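# Stand the cat litter pouch upright with its clip

## Task

Set the cat litter pouch upright near the table's centre, one broad face turned toward the arms and away from contact with the pan and the scoop; the clip must finish attached to the pouch and holding it tightly, the pan must still be upright at the end, and you must end the task yourself.

## Robot and tools

Robot: two arms, left_arm and right_arm, each with a parallel gripper. Calibrated bases in the scene frame: left_arm at (-0.020, +0.243, 0) m, quat_wxyz (+1.000, 0, 0, 0); right_arm at (+0.045, -0.336, 0) m, quat_wxyz (+1.000, 0, 0, +0.012).

Frame: one scene frame for everything. Origin sits at table-top height between the two arms; +x points out across the table, +z up, and left_arm is on the +y side (this has nothing to do with left or right in the images). Positions are metres; orientations are quaternions written w first. On each gripper the fingers extend along its own +z and close along its own y. end_effector_position is the spot between the finger pads, roughly 1 cm short of the tips. Reported hand positions can be a little off, more so when the arm reaches far.

The 16-number row: every command is one row of 16 plain numbers covering both arms even when only one moves: left x, y, z, qw, qx, qy, qz, opening, then right x, y, z, qw, qx, qy, qz, opening. x, y, z and the quaternion are an absolute target pose for that gripper in the scene frame, not an offset. Opening runs from -1 (closed) to +1 (fully open, 0.094 m); it is a target opening, and 0 is a real command, so repeat the current value for a gripper you want unchanged. To keep a hand's orientation fixed, reuse the same quaternion in every row rather than copying the drifted one from a result. For an arm meant to stay still and touch nothing, resend the same full pose it had when it stopped, plus its opening, in every call.

execute_actions(actions, cameras): actions is a list of actions; each action is a list of up to 15 rows, one row per 1/30 s step, and a short action repeats its last row until 15 steps are used. An empty list just reports state and images. A target more than 0.6 m from the gripper's current position along any of that gripper's own axes gets the action refused for both arms; a malformed action or a failing first action rejects the whole call.

move(target, speed, blend, opening_speed, blocking, cameras): drives each gripper in a straight line from its Hand target toward target, which is one 16-number row or a list of up to 15 rows differing only in pose. speed is m/s, 0.002 to 0.5 (default 0.25), rotation capped at twice that in rad/s; one number or one per target. blend (m) rounds corners in a list. opening_speed (0.2 or more, per second on the -1..1 scale) ramps the fingers; without it the opening is sent at once. Paths end together and cap at 10 s. Moves ignore obstacles and the other arm, and grippers lag, stray and overshoot more at higher speed, especially with a straightened arm. With blocking=false the call returns after about 0.5 s while the move continues; execute_actions is refused until you call wait or stop, and a new move replaces the old one. The result adds a move: line: done (at rest within 10 mm and 2 degrees), off_target, moving, held (a check withheld a step or the clearance check halted the path) or fault, plus limits (paced = pose clipped, held = steps withheld). None of these tells you about contact.

wait(seconds 0 to 10, cameras): lets time pass with last commands held; a running move keeps going. stop(): brakes the running move; it needs room, more if fast. zoom_image(camera cam_high or cam_low, region [x0, y0, x1, y1] pixels, at most 504 by 504, origin top-left): closer look at that camera's latest image. read_manual(section "licences") only gives licence texts. finished_scene(scene, check): the current scene number plus an honest check of each condition from fresh images; it must be called twice in separate replies, first to submit the check (you can still fix things), second to actually end the scene irreversibly.

Results: each returns positions, quaternions, Hand target, Tool commands, grip_measured, joint positions and torques, and images from cam_high and cam_low (896x504 each). Every step the controller clips the command to within 100 mm and 20 degrees of the measured pose, so one action may fall short; send the remainder next. Friction and weight can leave a hand about 1 cm off in free air, which is not proof of contact. A pose unreachable line names an arm whose command the clearance check blocked; that check does not stop grippers or wrist cameras from colliding with each other. Torques include gravity, carry per-arm offsets and noise, and joints 1 to 3 wrap at ±28 N m.

Gripping: grip_measured uses the same -1..1 scale. Empty it may read up to about 1.6 mm wide; squeezing a hard part it reads up to about 3 mm under the part's width. Commanding slightly below first-touch reading gives a light grip; about 0.11 below gives full force (roughly 50 to 62 N per pad), and soft items crush further the lower you go. Release by commanding well above grip_measured.

Avoid: dropping the pouch or clip, letting go of something still moving, fast impacts, hard presses, anything falling or being left off the table, knocking over the pan, and the arms striking or squeezing each other. Stretched arms, held loads or pushing at unreachable poses heat motors: MOTOR HOT appears at 75 °C, an over-temperature fold disables that arm at 90 °C, and it collapses at 100 °C. Loose objects may occasionally get a small push from outside. Time spent thinking lets the scene run on, with any running move continuing.

Each tool is called after ">>>" as name(argument=value, ...) on one line, values as JSON.

## Session

>>> execute_actions(actions=[])

Scene clock: 0.00 s.
left_arm: end_effector_position=(+0.1670, +0.4592, +0.1695) grip_measured=+1.000 end_effector_quat_wxyz=(-0.234, +0.685, -0.486, -0.490) | right_arm: end_effector_position=(+0.1396, -0.1550, +0.1164) grip_measured=+1.000 end_effector_quat_wxyz=(+0.373, -0.231, +0.889, +0.133)
Joint positions: left_arm=[0.27 1.752 1.216 -1.516 -1.089 -1.931 0.094] | right_arm=[1.654 0.743 0.521 -0.887 0.697 1 0.094]
Joint velocities: left_arm=[-0.007 -0.017 0.012 0.022 -0.037 -0.066 0] | right_arm=[0.007 -0.022 -0.007 0.022 0.007 0.007 0]
Joint torques (N m): no reading
Motor temperatures (°C): left_arm=[30 33 35 31 29 30 28] | right_arm=[27 36 33 30 26 27 28]
Heat: left arm: 35 °C; right arm: 36 °C.
Hand target: left_arm +0.1682, +0.4608, +0.1738; -0.242, +0.684, -0.483, -0.490 | right_arm +0.1417, -0.1559, +0.1200; +0.380, -0.228, +0.887, +0.132
Tool commands: left_gripper/opening=+1.0 right_gripper/opening=+1.0

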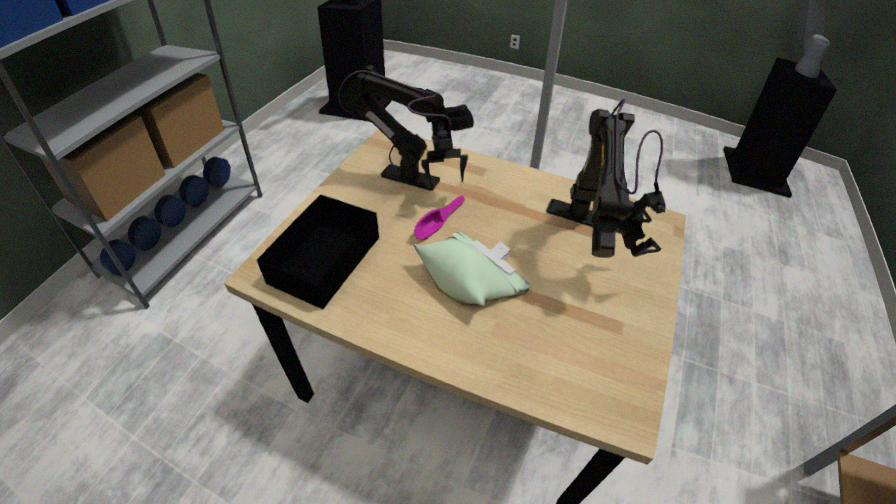

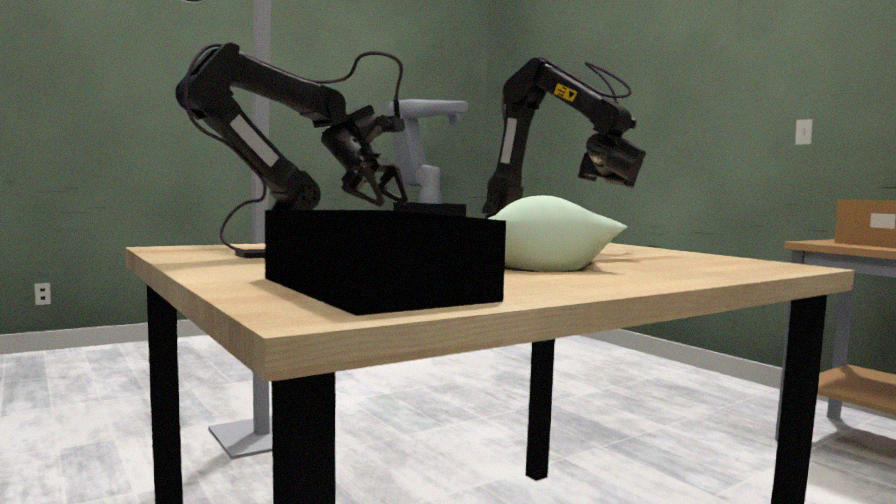

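>>> zoom_image(camera="cam_high", region=[380, 180, 560, 330])

>>> zoom_image(camera="cam_high", region=[220, 60, 720, 480])

>>> zoom_image(camera="cam_low", region=[250, 170, 680, 330])

Scaled by 2.800.

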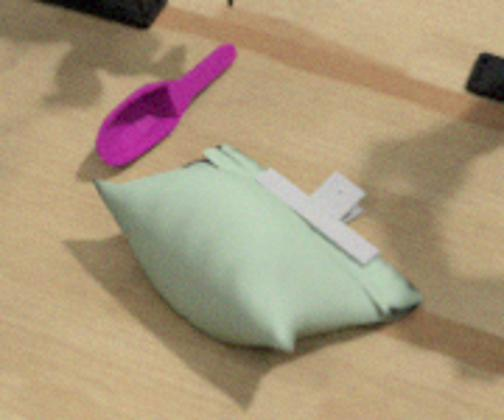

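Scaled by 1.008.

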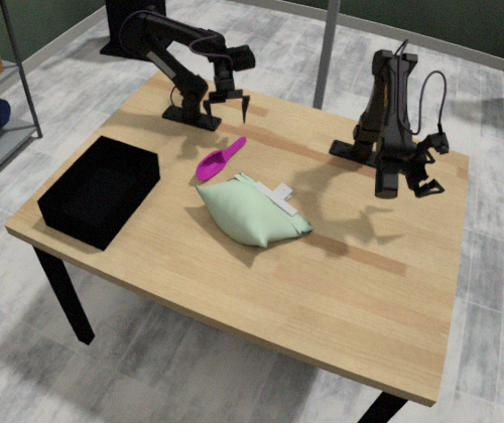

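Scaled by 1.172.

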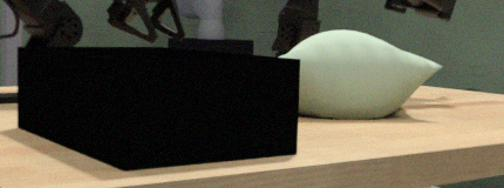

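>>> zoom_image(camera="cam_high", region=[340, 60, 500, 200])

>>> zoom_image(camera="cam_high", region=[540, 90, 700, 280])

>>> zoom_image(camera="cam_high", region=[400, 190, 540, 310])

>>> zoom_image(camera="cam_low", region=[470, 180, 650, 290])

>>> zoom_image(camera="cam_high", region=[240, 180, 400, 310])

Scaled by 3.150.

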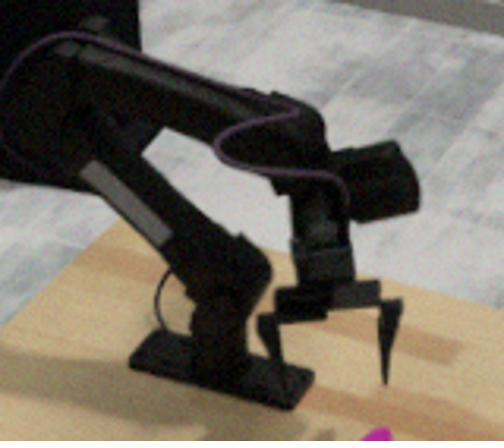

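Scaled by 2.653.

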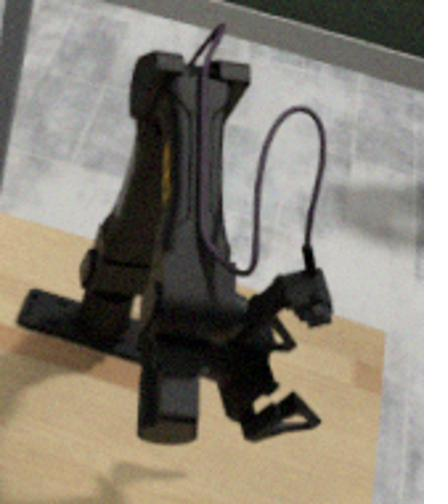

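Scaled by 3.600.

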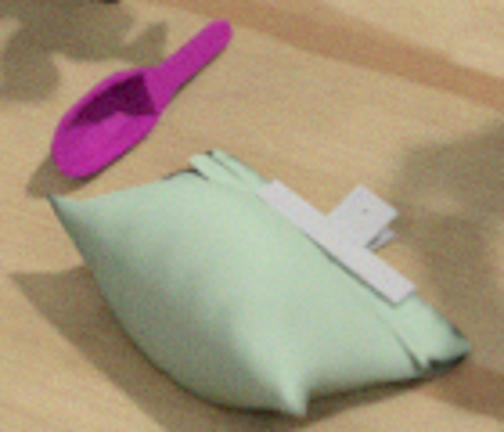

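Scaled by 2.800.

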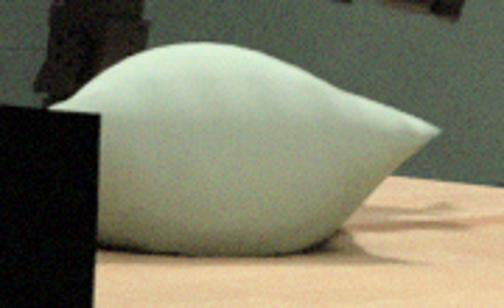

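Scaled by 3.150.

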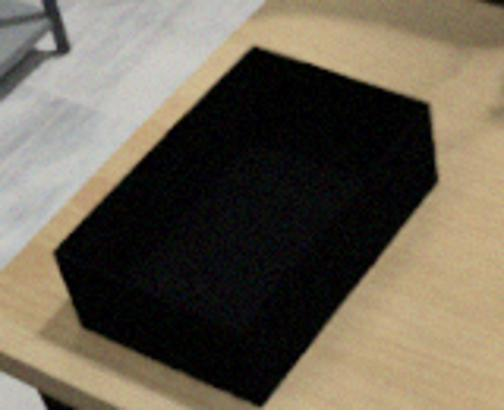

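>>> zoom_image(camera="cam_low", region=[110, 220, 330, 400])

>>> zoom_image(camera="cam_low", region=[680, 210, 896, 330])

>>> zoom_image(camera="cam_low", region=[470, 30, 680, 230])

>>> zoom_image(camera="cam_low", region=[160, 30, 420, 270])

Scaled by 2.291.

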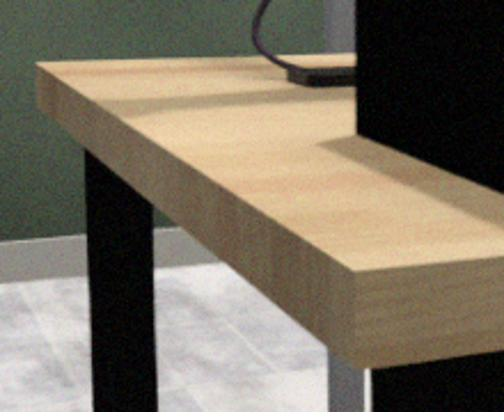

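Scaled by 2.333.

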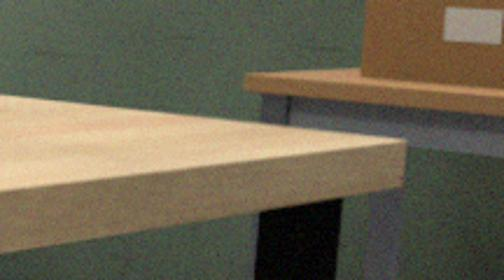

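Scaled by 2.400.

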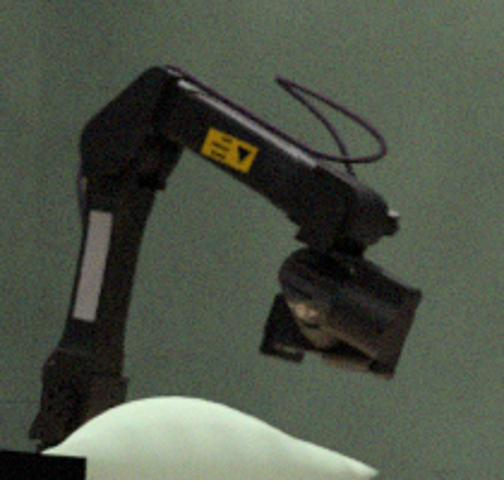

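Scaled by 1.938.

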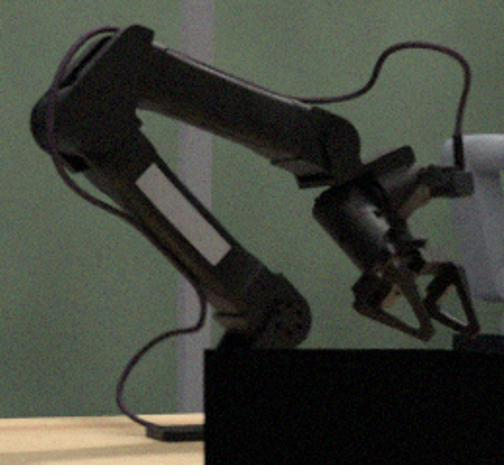

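>>> zoom_image(camera="cam_high", region=[450, 225, 540, 300])

>>> zoom_image(camera="cam_high", region=[405, 225, 475, 270])

>>> zoom_image(camera="cam_high", region=[465, 270, 540, 315])

Scaled by 5.600.

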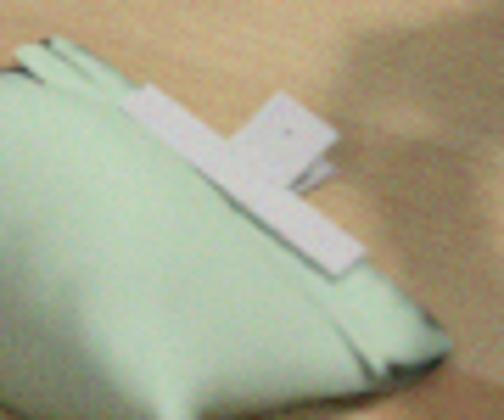

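Scaled by 7.200.

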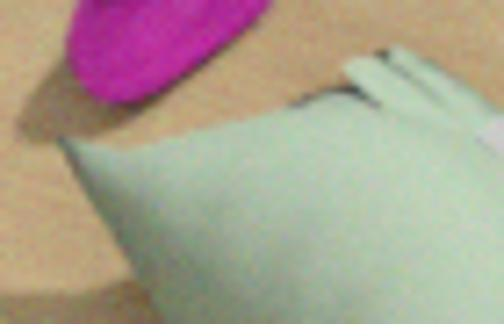

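Scaled by 6.720.

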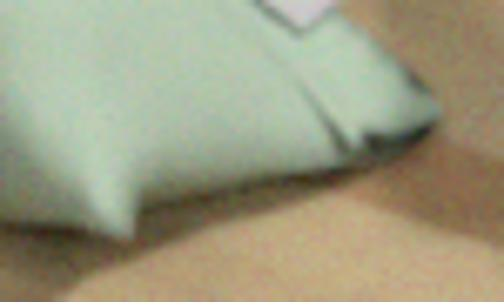

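>>> move(target=[0.1670, 0.4592, 0.1695, -0.234, 0.685, -0.486, -0.490, 1.0, 0.135, -0.136, 0.13, 0, 0.1305, 0.9914, 0, 0.3], speed=0.2)

Scene clock: 15.80 s.
left_arm: end_effector_position=(+0.1667, +0.4586, +0.1687) grip_measured=+1.000 end_effector_quat_wxyz=(-0.232, +0.687, -0.486, -0.488) | right_arm: end_effector_position=(+0.1344, -0.1361, +0.1237) grip_measured=+0.302 end_effector_quat_wxyz=(+0.002, +0.128, +0.992, +0.002)
Joint positions: left_arm=[0.27 1.752 1.216 -1.516 -1.083 -1.931 0.094] | right_arm=[1.123 1.362 1.103 -1.306 0.003 1.404 0.061]
Joint velocities: left_arm=[0.002 -0.002 -0.012 0.037 -0.095 -0.037 0] | right_arm=[-0.007 0.007 -0.012 -0.022 -0.066 0.022 0]
Joint torques (N m): left_arm=[0.18 -6.3 5.48 -0.32 -0.56 -0.01] | right_arm=[-0.77 -3.54 8.39 0.05 -0.01 0.01]
Motor temperatures (°C): left_arm=[30 35 37 31 29 30 28] | right_arm=[27 36 36 30 26 27 28]
Heat: left arm: 37 °C; right arm: 36 °C.
Hand target: left_arm +0.1670, +0.4592, +0.1695; -0.234, +0.685, -0.486, -0.490 | right_arm +0.1374, -0.1344, +0.1295; +0.004, +0.135, +0.991, +0.003
Off the commanded pose: left_arm 0.001 m, 0 deg | right_arm 0.006 m, 0 deg.
move: done

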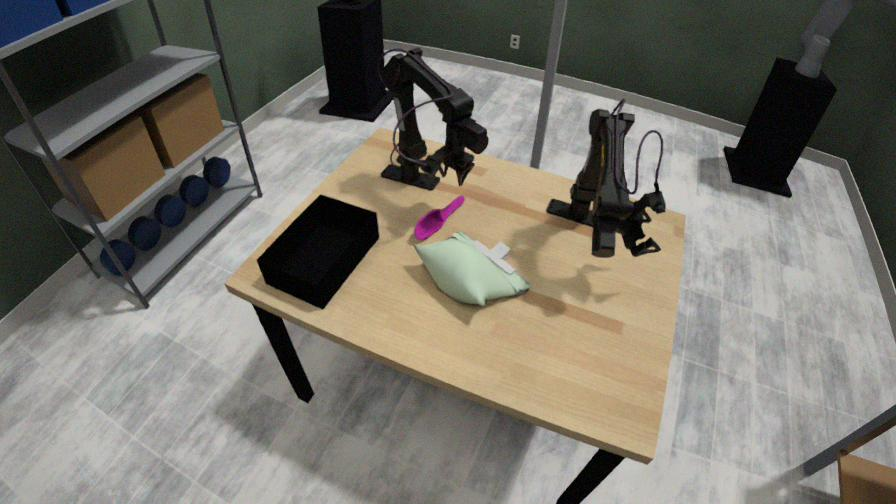

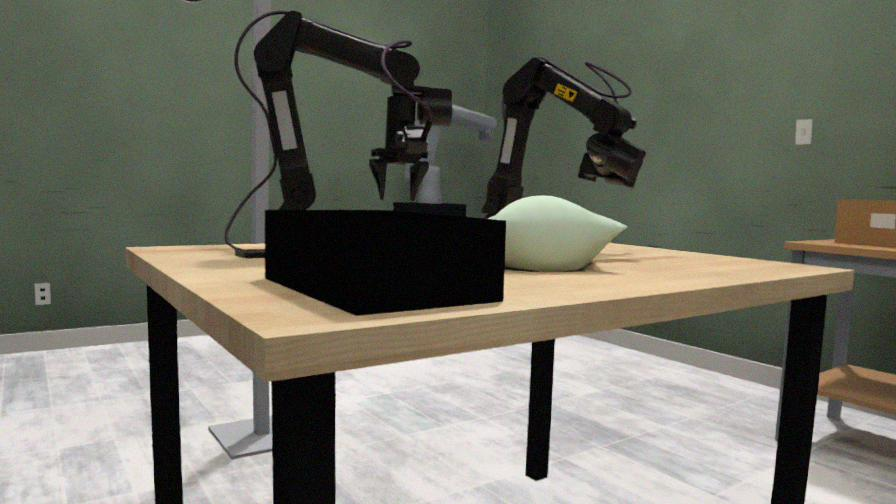

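>>> zoom_image(camera="cam_high", region=[400, 110, 520, 250])

>>> zoom_image(camera="cam_low", region=[340, 70, 480, 220])

Scaled by 3.600.

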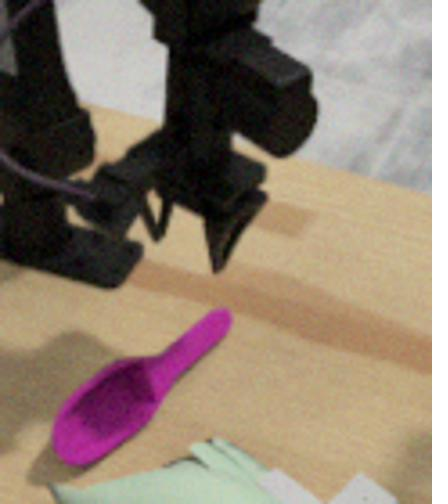

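Scaled by 3.360.

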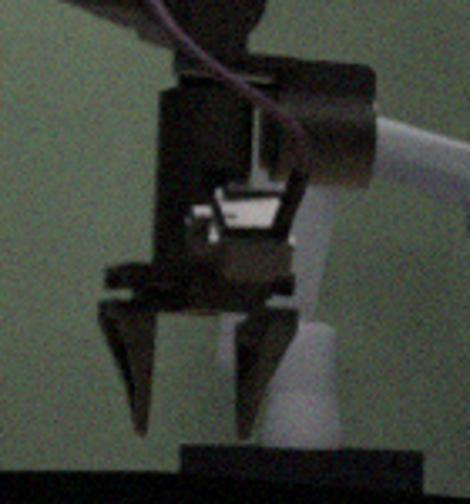

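>>> move(target=[0.1670, 0.4592, 0.1695, -0.234, 0.685, -0.486, -0.490, 1.0, 0.135, -0.135, 0.024, 0, 0.1305, 0.9914, 0, 0.3], speed=0.12)

>>> zoom_image(camera="cam_high", region=[400, 110, 520, 250])

Scene clock: 17.90 s.
left_arm: end_effector_position=(+0.1667, +0.4586, +0.1687) grip_measured=+1.000 end_effector_quat_wxyz=(-0.232, +0.687, -0.486, -0.488) | right_arm: end_effector_position=(+0.1359, -0.1302, +0.0290) grip_measured=+0.302 end_effector_quat_wxyz=(+0.001, +0.128, +0.992, +0.008)
Joint positions: left_arm=[0.27 1.752 1.216 -1.516 -1.083 -1.931 0.094] | right_arm=[1.123 1.462 0.798 -0.891 -0.003 1.404 0.061]
Joint velocities: left_arm=[-0.007 -0.017 -0.002 0.037 0.051 0.022 0] | right_arm=[-0.012 -0.012 0.002 -0.037 0.081 0.037 0]
Joint torques (N m): left_arm=[-0.06 -6.27 5.42 -0.35 -0.59 -0.03] | right_arm=[-0.24 -3.9 4.41 0.25 -0.01 0.03]
Motor temperatures (°C): left_arm=[30 35 37 31 29 30 28] | right_arm=[27 36 36 30 26 27 28]
Heat: left arm: 37 °C; right arm: 36 °C.
Hand target: left_arm +0.1670, +0.4592, +0.1695; -0.234, +0.685, -0.486, -0.490 | right_arm +0.1352, -0.1346, +0.0239; +0.000, +0.130, +0.991, +0.000
Off the commanded pose: left_arm 0.001 m, 0 deg | right_arm 0.007 m, 1 deg.
move: done

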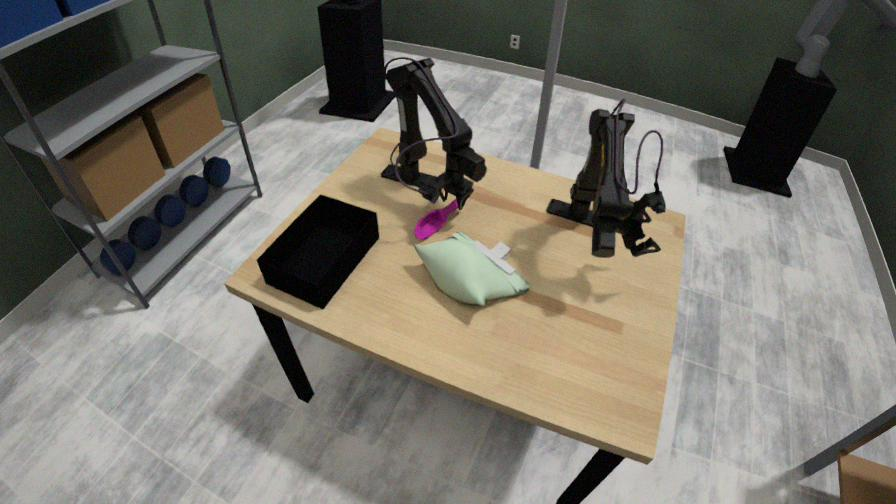

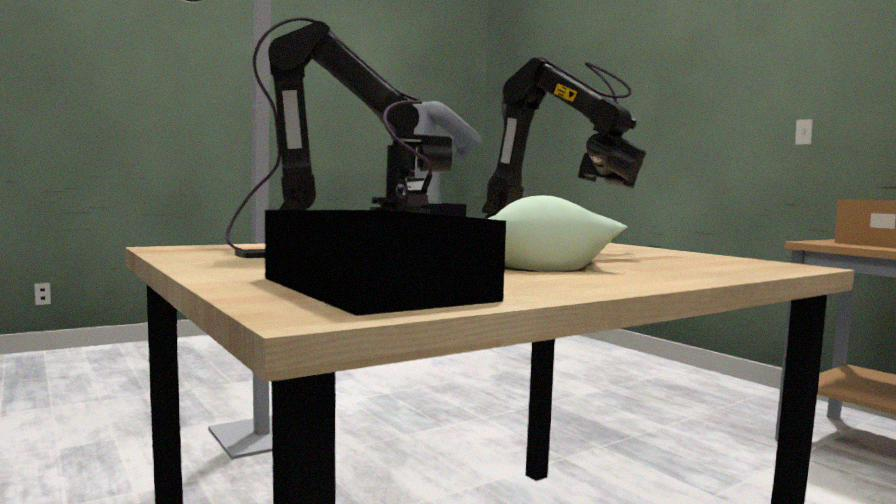

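Scaled by 3.600.

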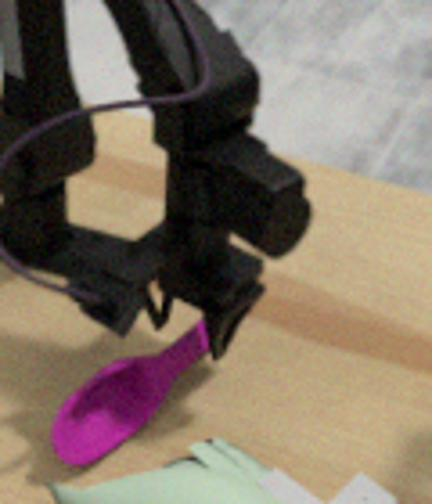

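>>> move(target=[0.1670, 0.4592, 0.1695, -0.234, 0.685, -0.486, -0.490, 1.0, 0.135, -0.135, 0.010, 0, 0.1305, 0.9914, 0, 0.3], speed=0.06, cameras=["cam_high"])

>>> zoom_image(camera="cam_high", region=[410, 170, 490, 250])

Scene clock: 19.17 s.
left_arm: end_effector_position=(+0.1667, +0.4586, +0.1687) grip_measured=+1.000 end_effector_quat_wxyz=(-0.232, +0.687, -0.486, -0.488) | right_arm: end_effector_position=(+0.1362, -0.1295, +0.0159) grip_measured=+0.302 end_effector_quat_wxyz=(+0.001, +0.128, +0.992, +0.010)
Joint positions: left_arm=[0.27 1.752 1.216 -1.516 -1.083 -1.931 0.094] | right_arm=[1.123 1.486 0.762 -0.827 -0.003 1.404 0.061]
Joint velocities: left_arm=[0.007 0.002 0.007 0.022 0.037 0.022 0] | right_arm=[-0.012 0.012 -0.007 0.051 -0.037 0.081 0]
Joint torques (N m): left_arm=[0.09 -6.5 5.5 -0.3 -0.58 0.02] | right_arm=[-0.01 -3.99 4.01 0.24 0.03 0.03]
Motor temperatures (°C): left_arm=[30 35 37 31 29 30 28] | right_arm=[27 36 36 30 26 27 28]
Heat: left arm: 37 °C; right arm: 36 °C.
Hand target: left_arm +0.1670, +0.4592, +0.1695; -0.234, +0.685, -0.486, -0.490 | right_arm +0.1349, -0.1349, +0.0101; +0.000, +0.131, +0.991, +0.000
Off the commanded pose: left_arm 0.001 m, 0 deg | right_arm 0.008 m, 1 deg.
move: done
Images, in order (width x height): cam_high 896x504.

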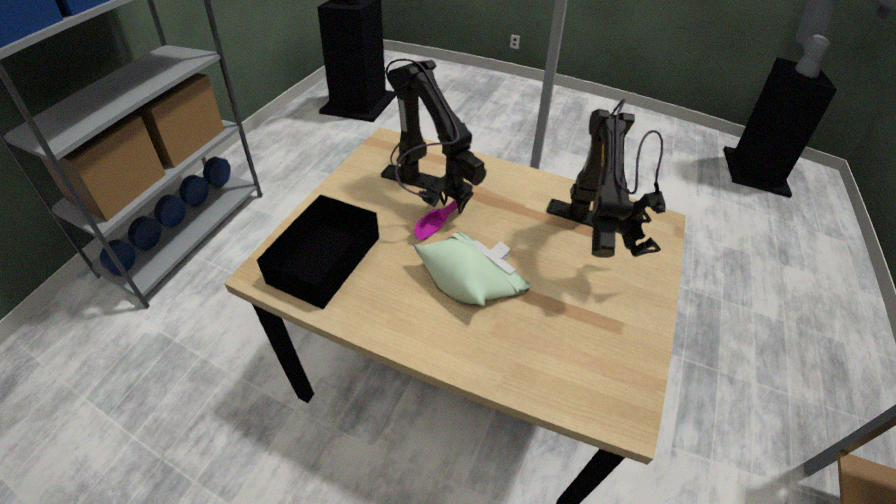

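Scaled by 6.300.

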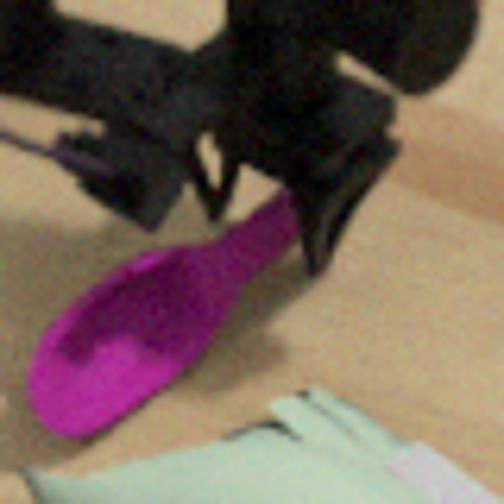

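>>> move(target=[0.1670, 0.4592, 0.1695, -0.234, 0.685, -0.486, -0.490, 1.0, 0.135, -0.135, 0.010, 0, 0.1305, 0.9914, 0, -0.9], speed=0.06, opening_speed=1.0, cameras=["cam_high"])

>>> zoom_image(camera="cam_high", region=[410, 170, 490, 250])

Scene clock: 20.70 s.
left_arm: end_effector_position=(+0.1666, +0.4586, +0.1686) grip_measured=+1.000 end_effector_quat_wxyz=(-0.231, +0.687, -0.486, -0.488) | right_arm: end_effector_position=(+0.1365, -0.1285, +0.0159) grip_measured=-0.748 end_effector_quat_wxyz=(+0.001, +0.128, +0.992, +0.012)
Joint positions: left_arm=[0.27 1.752 1.216 -1.516 -1.082 -1.931 0.094] | right_arm=[1.123 1.486 0.762 -0.823 -0.004 1.404 0.012]
Joint velocities: left_arm=[-0.012 0.002 -0.017 -0.007 -0.037 -0.066 0] | right_arm=[-0.012 0.002 0.017 -0.022 -0.037 0.051 0]
Joint torques (N m): left_arm=[0.06 -6.17 5.42 -0.35 -0.63 0] | right_arm=[-0.25 -3.96 3.75 0.2 0.01 -0.01]
Motor temperatures (°C): left_arm=[30 35 37 31 29 30 28] | right_arm=[27 36 36 30 26 27 28]
Heat: left arm: 37 °C; right arm: 36 °C.
Hand target: left_arm +0.1670, +0.4592, +0.1694; -0.234, +0.685, -0.486, -0.490 | right_arm +0.1349, -0.1350, +0.0101; +0.000, +0.131, +0.991, +0.000
Off the commanded pose: left_arm 0.001 m, 0 deg | right_arm 0.009 m, 1 deg.
move: done
Images, in order (width x height): cam_high 896x504.

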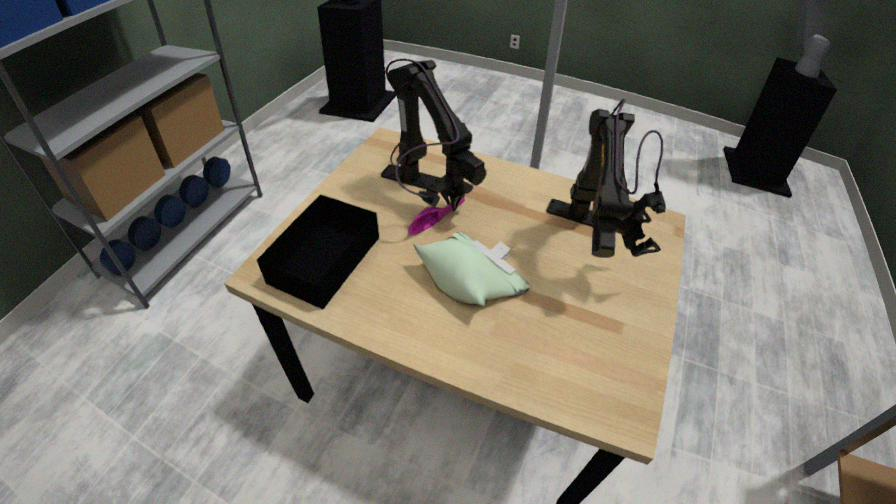

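Scaled by 6.300.

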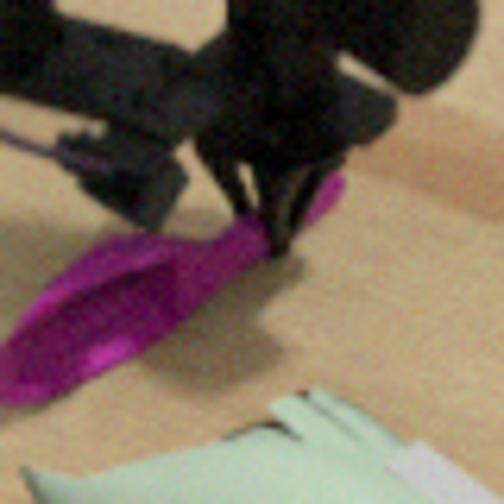

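>>> move(target=[[0.1670, 0.4592, 0.1695, -0.234, 0.685, -0.486, -0.490, 1.0, 0.135, -0.130, 0.09, 0, 0.1305, 0.9914, 0, -0.9], [0.1670, 0.4592, 0.1695, -0.234, 0.685, -0.486, -0.490, 1.0, 0.24, -0.285, 0.09, 0, 0.7071, 0.7071, 0, -0.9]], speed=0.15, blend=0.02)

>>> zoom_image(camera="cam_high", region=[360, 140, 500, 280])

>>> zoom_image(camera="cam_low", region=[300, 100, 520, 300])

Scene clock: 26.33 s.
left_arm: end_effector_position=(+0.1666, +0.4586, +0.1686) grip_measured=+1.000 end_effector_quat_wxyz=(-0.231, +0.687, -0.486, -0.488) | right_arm: end_effector_position=(+0.2383, -0.2856, +0.0884) grip_measured=-0.748 end_effector_quat_wxyz=(-0.001, +0.702, +0.712, +0.009)
Joint positions: left_arm=[0.27 1.752 1.216 -1.516 -1.082 -1.931 0.094] | right_arm=[0.216 1.29 0.909 -1.176 -0.01 1.797 0.012]
Joint velocities: left_arm=[0.007 -0.002 -0.002 0.007 -0.051 -0.007 0] | right_arm=[-0.007 0.002 0.022 -0.066 0.051 0.007 0]
Joint torques (N m): left_arm=[-0.14 -6.38 5.42 -0.36 -0.51 0.04] | right_arm=[-0.59 -2.8 6.87 0.2 0.13 0.05]
Motor temperatures (°C): left_arm=[30 35 37 31 29 30 28] | right_arm=[27 36 35 30 26 27 28]
Heat: left arm: 37 °C; right arm: 36 °C.
Hand target: left_arm +0.1670, +0.4592, +0.1695; -0.234, +0.685, -0.486, -0.490 | right_arm +0.2423, -0.2889, +0.0904; +0.007, +0.707, +0.707, +0.007
Off the commanded pose: left_arm 0.001 m, 0 deg | right_arm 0.002 m, 1 deg.
move: done

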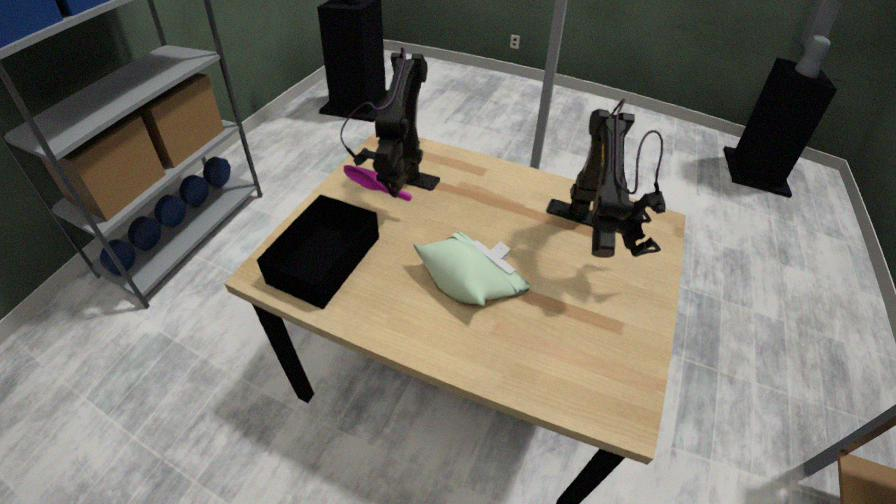

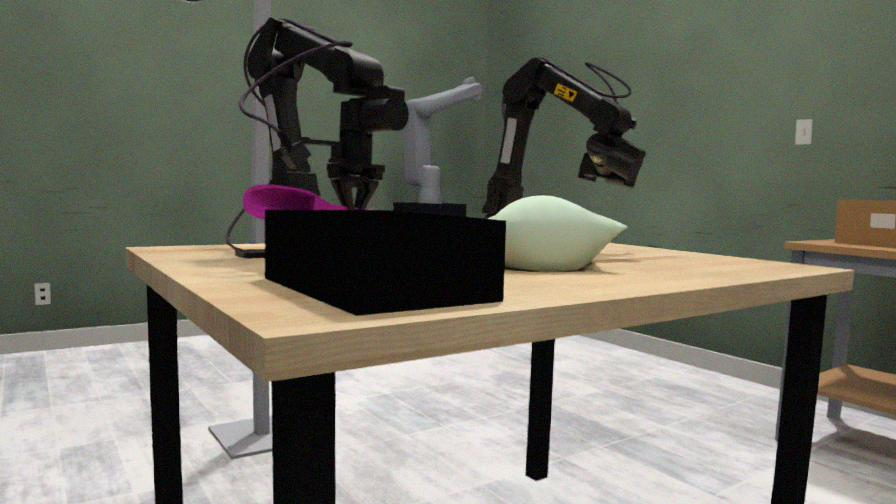

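Scaled by 3.600.

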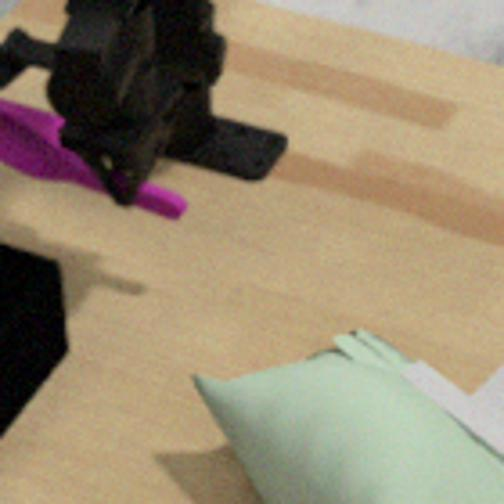

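Scaled by 2.291.

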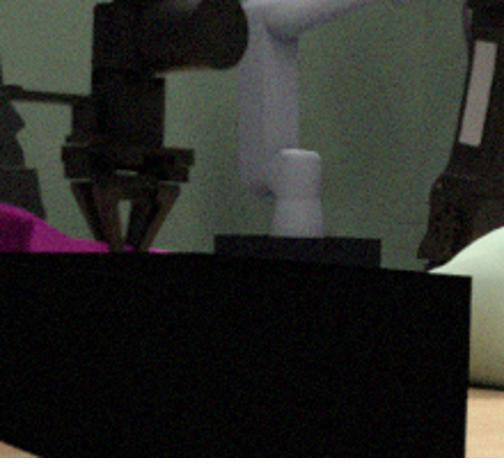

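>>> move(target=[0.1670, 0.4592, 0.1695, -0.234, 0.685, -0.486, -0.490, 1.0, 0.24, -0.285, 0.020, 0, 0.7071, 0.7071, 0, -0.9], speed=0.08)

>>> zoom_image(camera="cam_high", region=[330, 140, 450, 260])

Scene clock: 28.27 s.
left_arm: end_effector_position=(+0.1666, +0.4586, +0.1686) grip_measured=+1.000 end_effector_quat_wxyz=(-0.231, +0.687, -0.486, -0.488) | right_arm: end_effector_position=(+0.2461, -0.2833, +0.0245) grip_measured=-0.748 end_effector_quat_wxyz=(+0.001, +0.708, +0.706, +0.012)
Joint positions: left_arm=[0.27 1.752 1.216 -1.516 -1.082 -1.931 0.094] | right_arm=[0.218 1.395 0.722 -0.877 -0.01 1.814 0.012]
Joint velocities: left_arm=[-0.002 0.017 -0.007 0.007 0.007 0.066 0] | right_arm=[-0.002 -0.007 0.002 -0.022 -0.081 0.066 0]
Joint torques (N m): left_arm=[0.06 -6.32 5.39 -0.34 -0.56 0.01] | right_arm=[0.7 -3.45 4.22 0.2 0.02 0.02]
Motor temperatures (°C): left_arm=[30 35 37 31 29 30 28] | right_arm=[27 36 35 30 26 27 29]
Heat: left arm: 37 °C; right arm: 36 °C.
Hand target: left_arm +0.1670, +0.4592, +0.1695; -0.234, +0.685, -0.486, -0.490 | right_arm +0.2402, -0.2850, +0.0198; +0.000, +0.707, +0.707, +0.000
Off the commanded pose: left_arm 0.001 m, 0 deg | right_arm 0.008 m, 1 deg.
move: done

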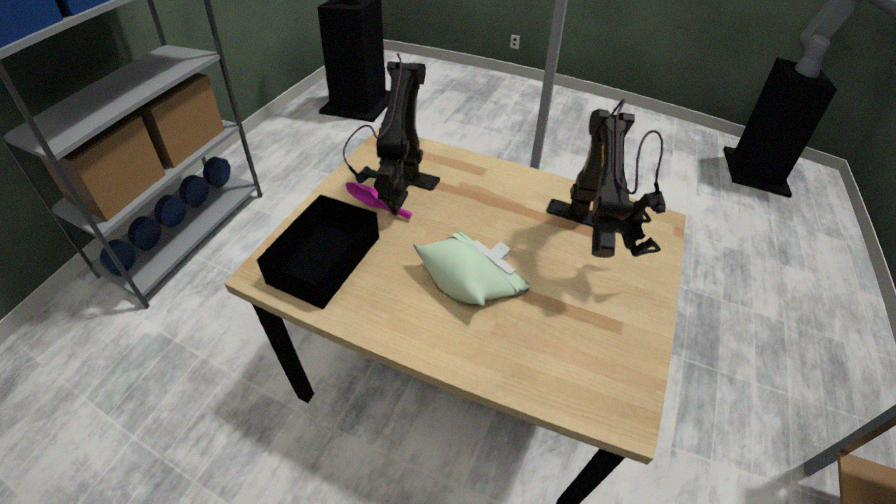

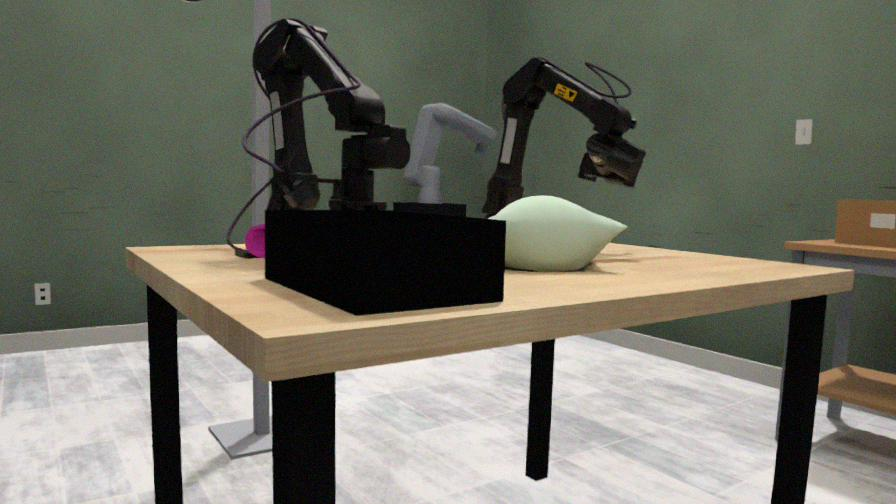

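Scaled by 4.200.

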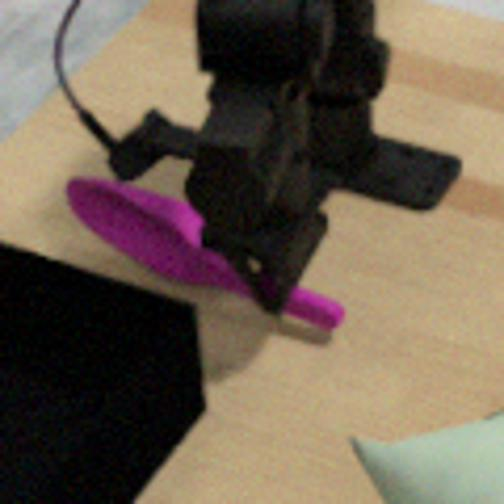

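>>> move(target=[0.1670, 0.4592, 0.1695, -0.234, 0.685, -0.486, -0.490, 1.0, 0.24, -0.285, 0.009, 0, 0.7071, 0.7071, 0, -0.9], speed=0.05)

>>> zoom_image(camera="cam_high", region=[330, 140, 450, 260])

Scene clock: 29.17 s.
left_arm: end_effector_position=(+0.1666, +0.4586, +0.1686) grip_measured=+1.000 end_effector_quat_wxyz=(-0.231, +0.687, -0.486, -0.488) | right_arm: end_effector_position=(+0.2451, -0.2837, +0.0152) grip_measured=-0.748 end_effector_quat_wxyz=(+0.001, +0.709, +0.705, +0.010)
Joint positions: left_arm=[0.27 1.752 1.216 -1.516 -1.082 -1.931 0.094] | right_arm=[0.218 1.413 0.696 -0.836 -0.009 1.817 0.012]
Joint velocities: left_arm=[-0.012 -0.017 0.002 0.051 -0.051 0.051 0] | right_arm=[0.002 -0.012 -0.022 -0.022 -0.066 -0.007 0]
Joint torques (N m): left_arm=[-0.02 -6.27 5.44 -0.36 -0.61 0] | right_arm=[0.8 -3.12 3.88 0.33 0.01 -0.01]
Motor temperatures (°C): left_arm=[30 35 37 31 29 30 28] | right_arm=[27 36 35 30 26 27 29]
Heat: left arm: 37 °C; right arm: 36 °C.
Hand target: left_arm +0.1670, +0.4592, +0.1695; -0.234, +0.685, -0.486, -0.490 | right_arm +0.2400, -0.2849, +0.0091; +0.000, +0.707, +0.707, +0.000
Off the commanded pose: left_arm 0.001 m, 0 deg | right_arm 0.008 m, 1 deg.
move: done

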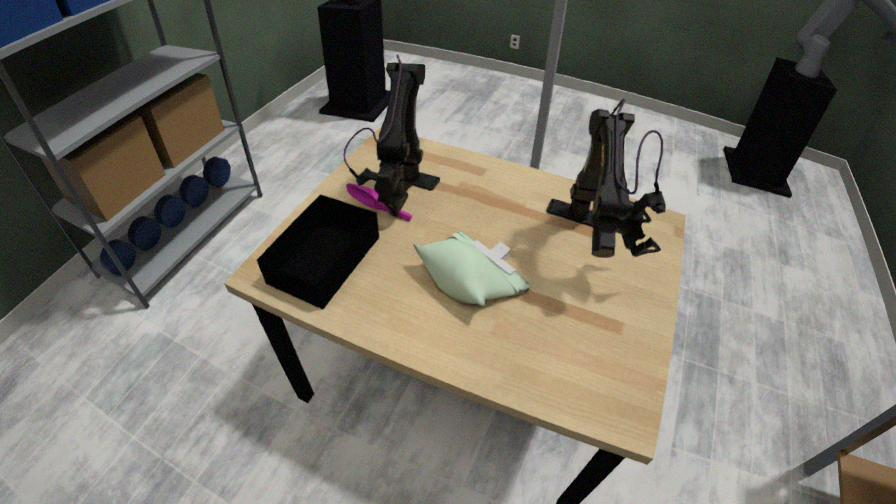

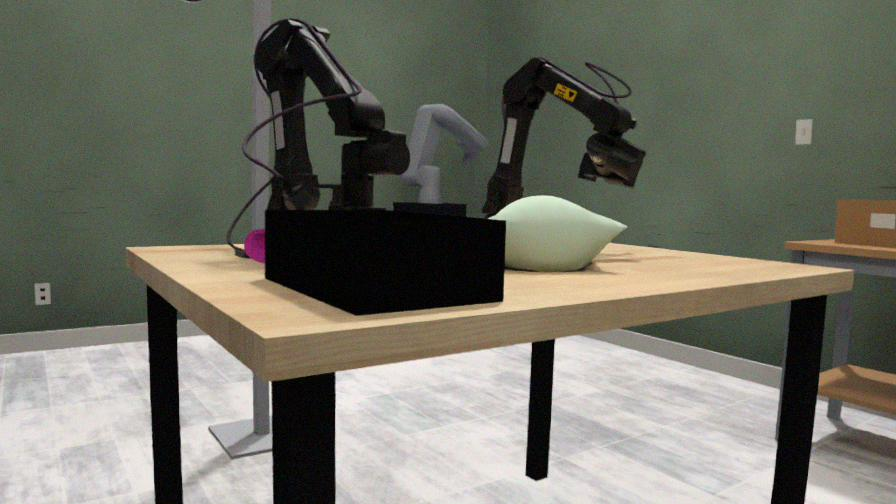

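Scaled by 4.200.

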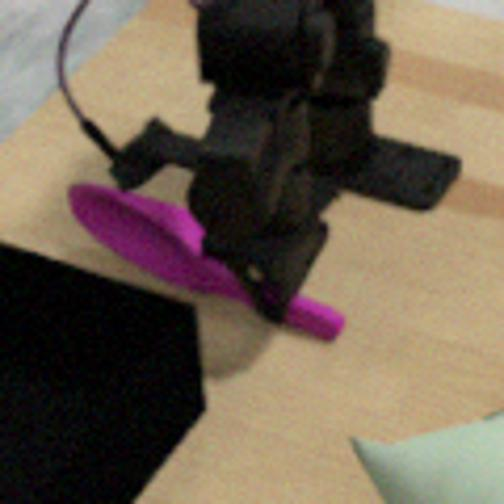

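>>> move(target=[0.1670, 0.4592, 0.1695, -0.234, 0.685, -0.486, -0.490, 1.0, 0.24, -0.285, 0.009, 0, 0.7071, 0.7071, 0, -0.2], speed=0.05, opening_speed=0.6, cameras=["cam_high"])

>>> zoom_image(camera="cam_high", region=[330, 140, 450, 260])

Scene clock: 30.67 s.
left_arm: end_effector_position=(+0.1666, +0.4586, +0.1686) grip_measured=+1.000 end_effector_quat_wxyz=(-0.231, +0.687, -0.486, -0.488) | right_arm: end_effector_position=(+0.2474, -0.2832, +0.0153) grip_measured=-0.202 end_effector_quat_wxyz=(+0.003, +0.709, +0.705, +0.014)
Joint positions: left_arm=[0.27 1.752 1.216 -1.516 -1.082 -1.931 0.094] | right_arm=[0.218 1.413 0.696 -0.827 -0.009 1.818 0.037]
Joint velocities: left_arm=[0.007 0.017 -0.012 0.022 0.037 -0.022 0] | right_arm=[0.012 -0.007 0.007 0.007 0.037 -0.022 0]
Joint torques (N m): left_arm=[-0.06 -6.38 5.64 -0.33 -0.55 0.01] | right_arm=[0.75 -3.36 3.89 0.22 0.05 0.04]
Motor temperatures (°C): left_arm=[30 35 37 31 29 30 28] | right_arm=[27 36 35 30 26 27 29]
Heat: left arm: 37 °C; right arm: 36 °C.
Hand target: left_arm +0.1670, +0.4592, +0.1695; -0.234, +0.685, -0.486, -0.490 | right_arm +0.2399, -0.2849, +0.0092; +0.000, +0.707, +0.707, +0.000
Off the commanded pose: left_arm 0.001 m, 0 deg | right_arm 0.010 m, 2 deg.
move: done
Images, in order (width x height): cam_high 896x504.

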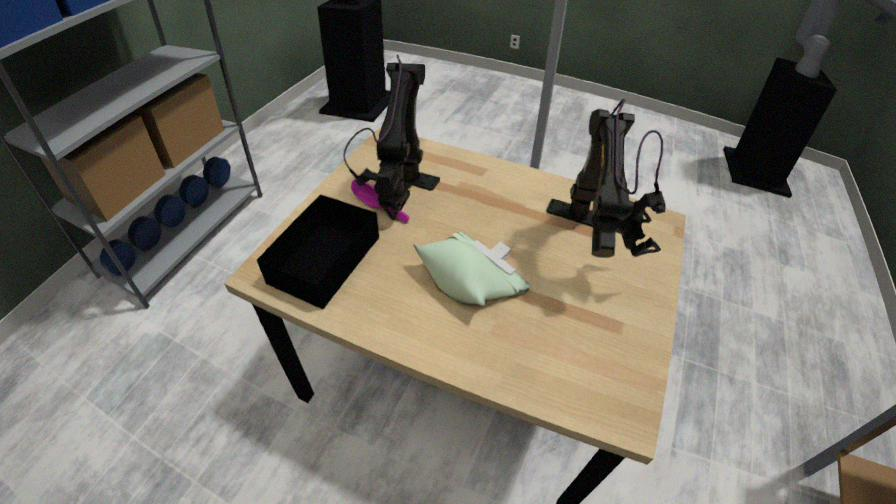

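Scaled by 4.200.

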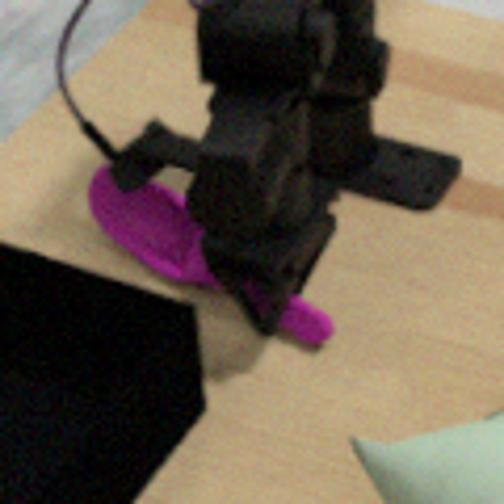

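>>> move(target=[[0.22, 0.30, 0.17, 0.248, -0.477, 0.748, -0.389, 0.2, 0.24, -0.285, 0.15, 0, 0.7071, 0.7071, 0, -0.2], [0.274, 0.202, 0.075, 0.248, -0.477, 0.748, -0.389, 0.2, 0.22, -0.26, 0.18, 0, 0.7071, 0.7071, 0, 0.2]], speed=0.2, blend=0.03)

>>> zoom_image(camera="cam_high", region=[430, 160, 590, 310])

every target must give the same right_gripper/opening; nothing of the call was run
Scene clock: 32.20 s.
left_arm: end_effector_position=(+0.1666, +0.4586, +0.1686) grip_measured=+1.000 end_effector_quat_wxyz=(-0.231, +0.687, -0.486, -0.488) | right_arm: end_effector_position=(+0.2475, -0.2831, +0.0153) grip_measured=-0.202 end_effector_quat_wxyz=(+0.003, +0.709, +0.705, +0.014)
Joint positions: left_arm=[0.27 1.752 1.216 -1.516 -1.082 -1.931 0.094] | right_arm=[0.218 1.413 0.696 -0.827 -0.009 1.818 0.037]
Joint velocities: left_arm=[-0.007 0.012 0.007 -0.081 -0.022 0.022 0] | right_arm=[-0.002 -0.002 0.017 -0.007 0.007 0.007 0.001]
Joint torques (N m): left_arm=[-0.06 -6.35 5.5 -0.34 -0.57 -0.03] | right_arm=[0.88 -3.29 3.89 0.24 0.04 0.08]
Motor temperatures (°C): left_arm=[30 35 37 31 29 30 28] | right_arm=[27 36 35 30 26 27 29]
Heat: left arm: 37 °C; right arm: 36 °C.
Hand target: left_arm +0.1670, +0.4592, +0.1695; -0.234, +0.685, -0.486, -0.490 | right_arm +0.2399, -0.2849, +0.0092; +0.000, +0.707, +0.707, +0.000
Tool commands: left_gripper/opening=+1.0 right_gripper/opening=-0.2
Off the commanded pose: left_arm 0.001 m, 0 deg | right_arm 0.010 m, 2 deg.

Scaled by 3.150.

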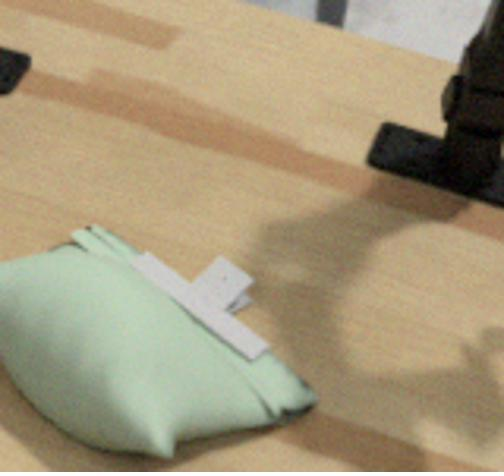

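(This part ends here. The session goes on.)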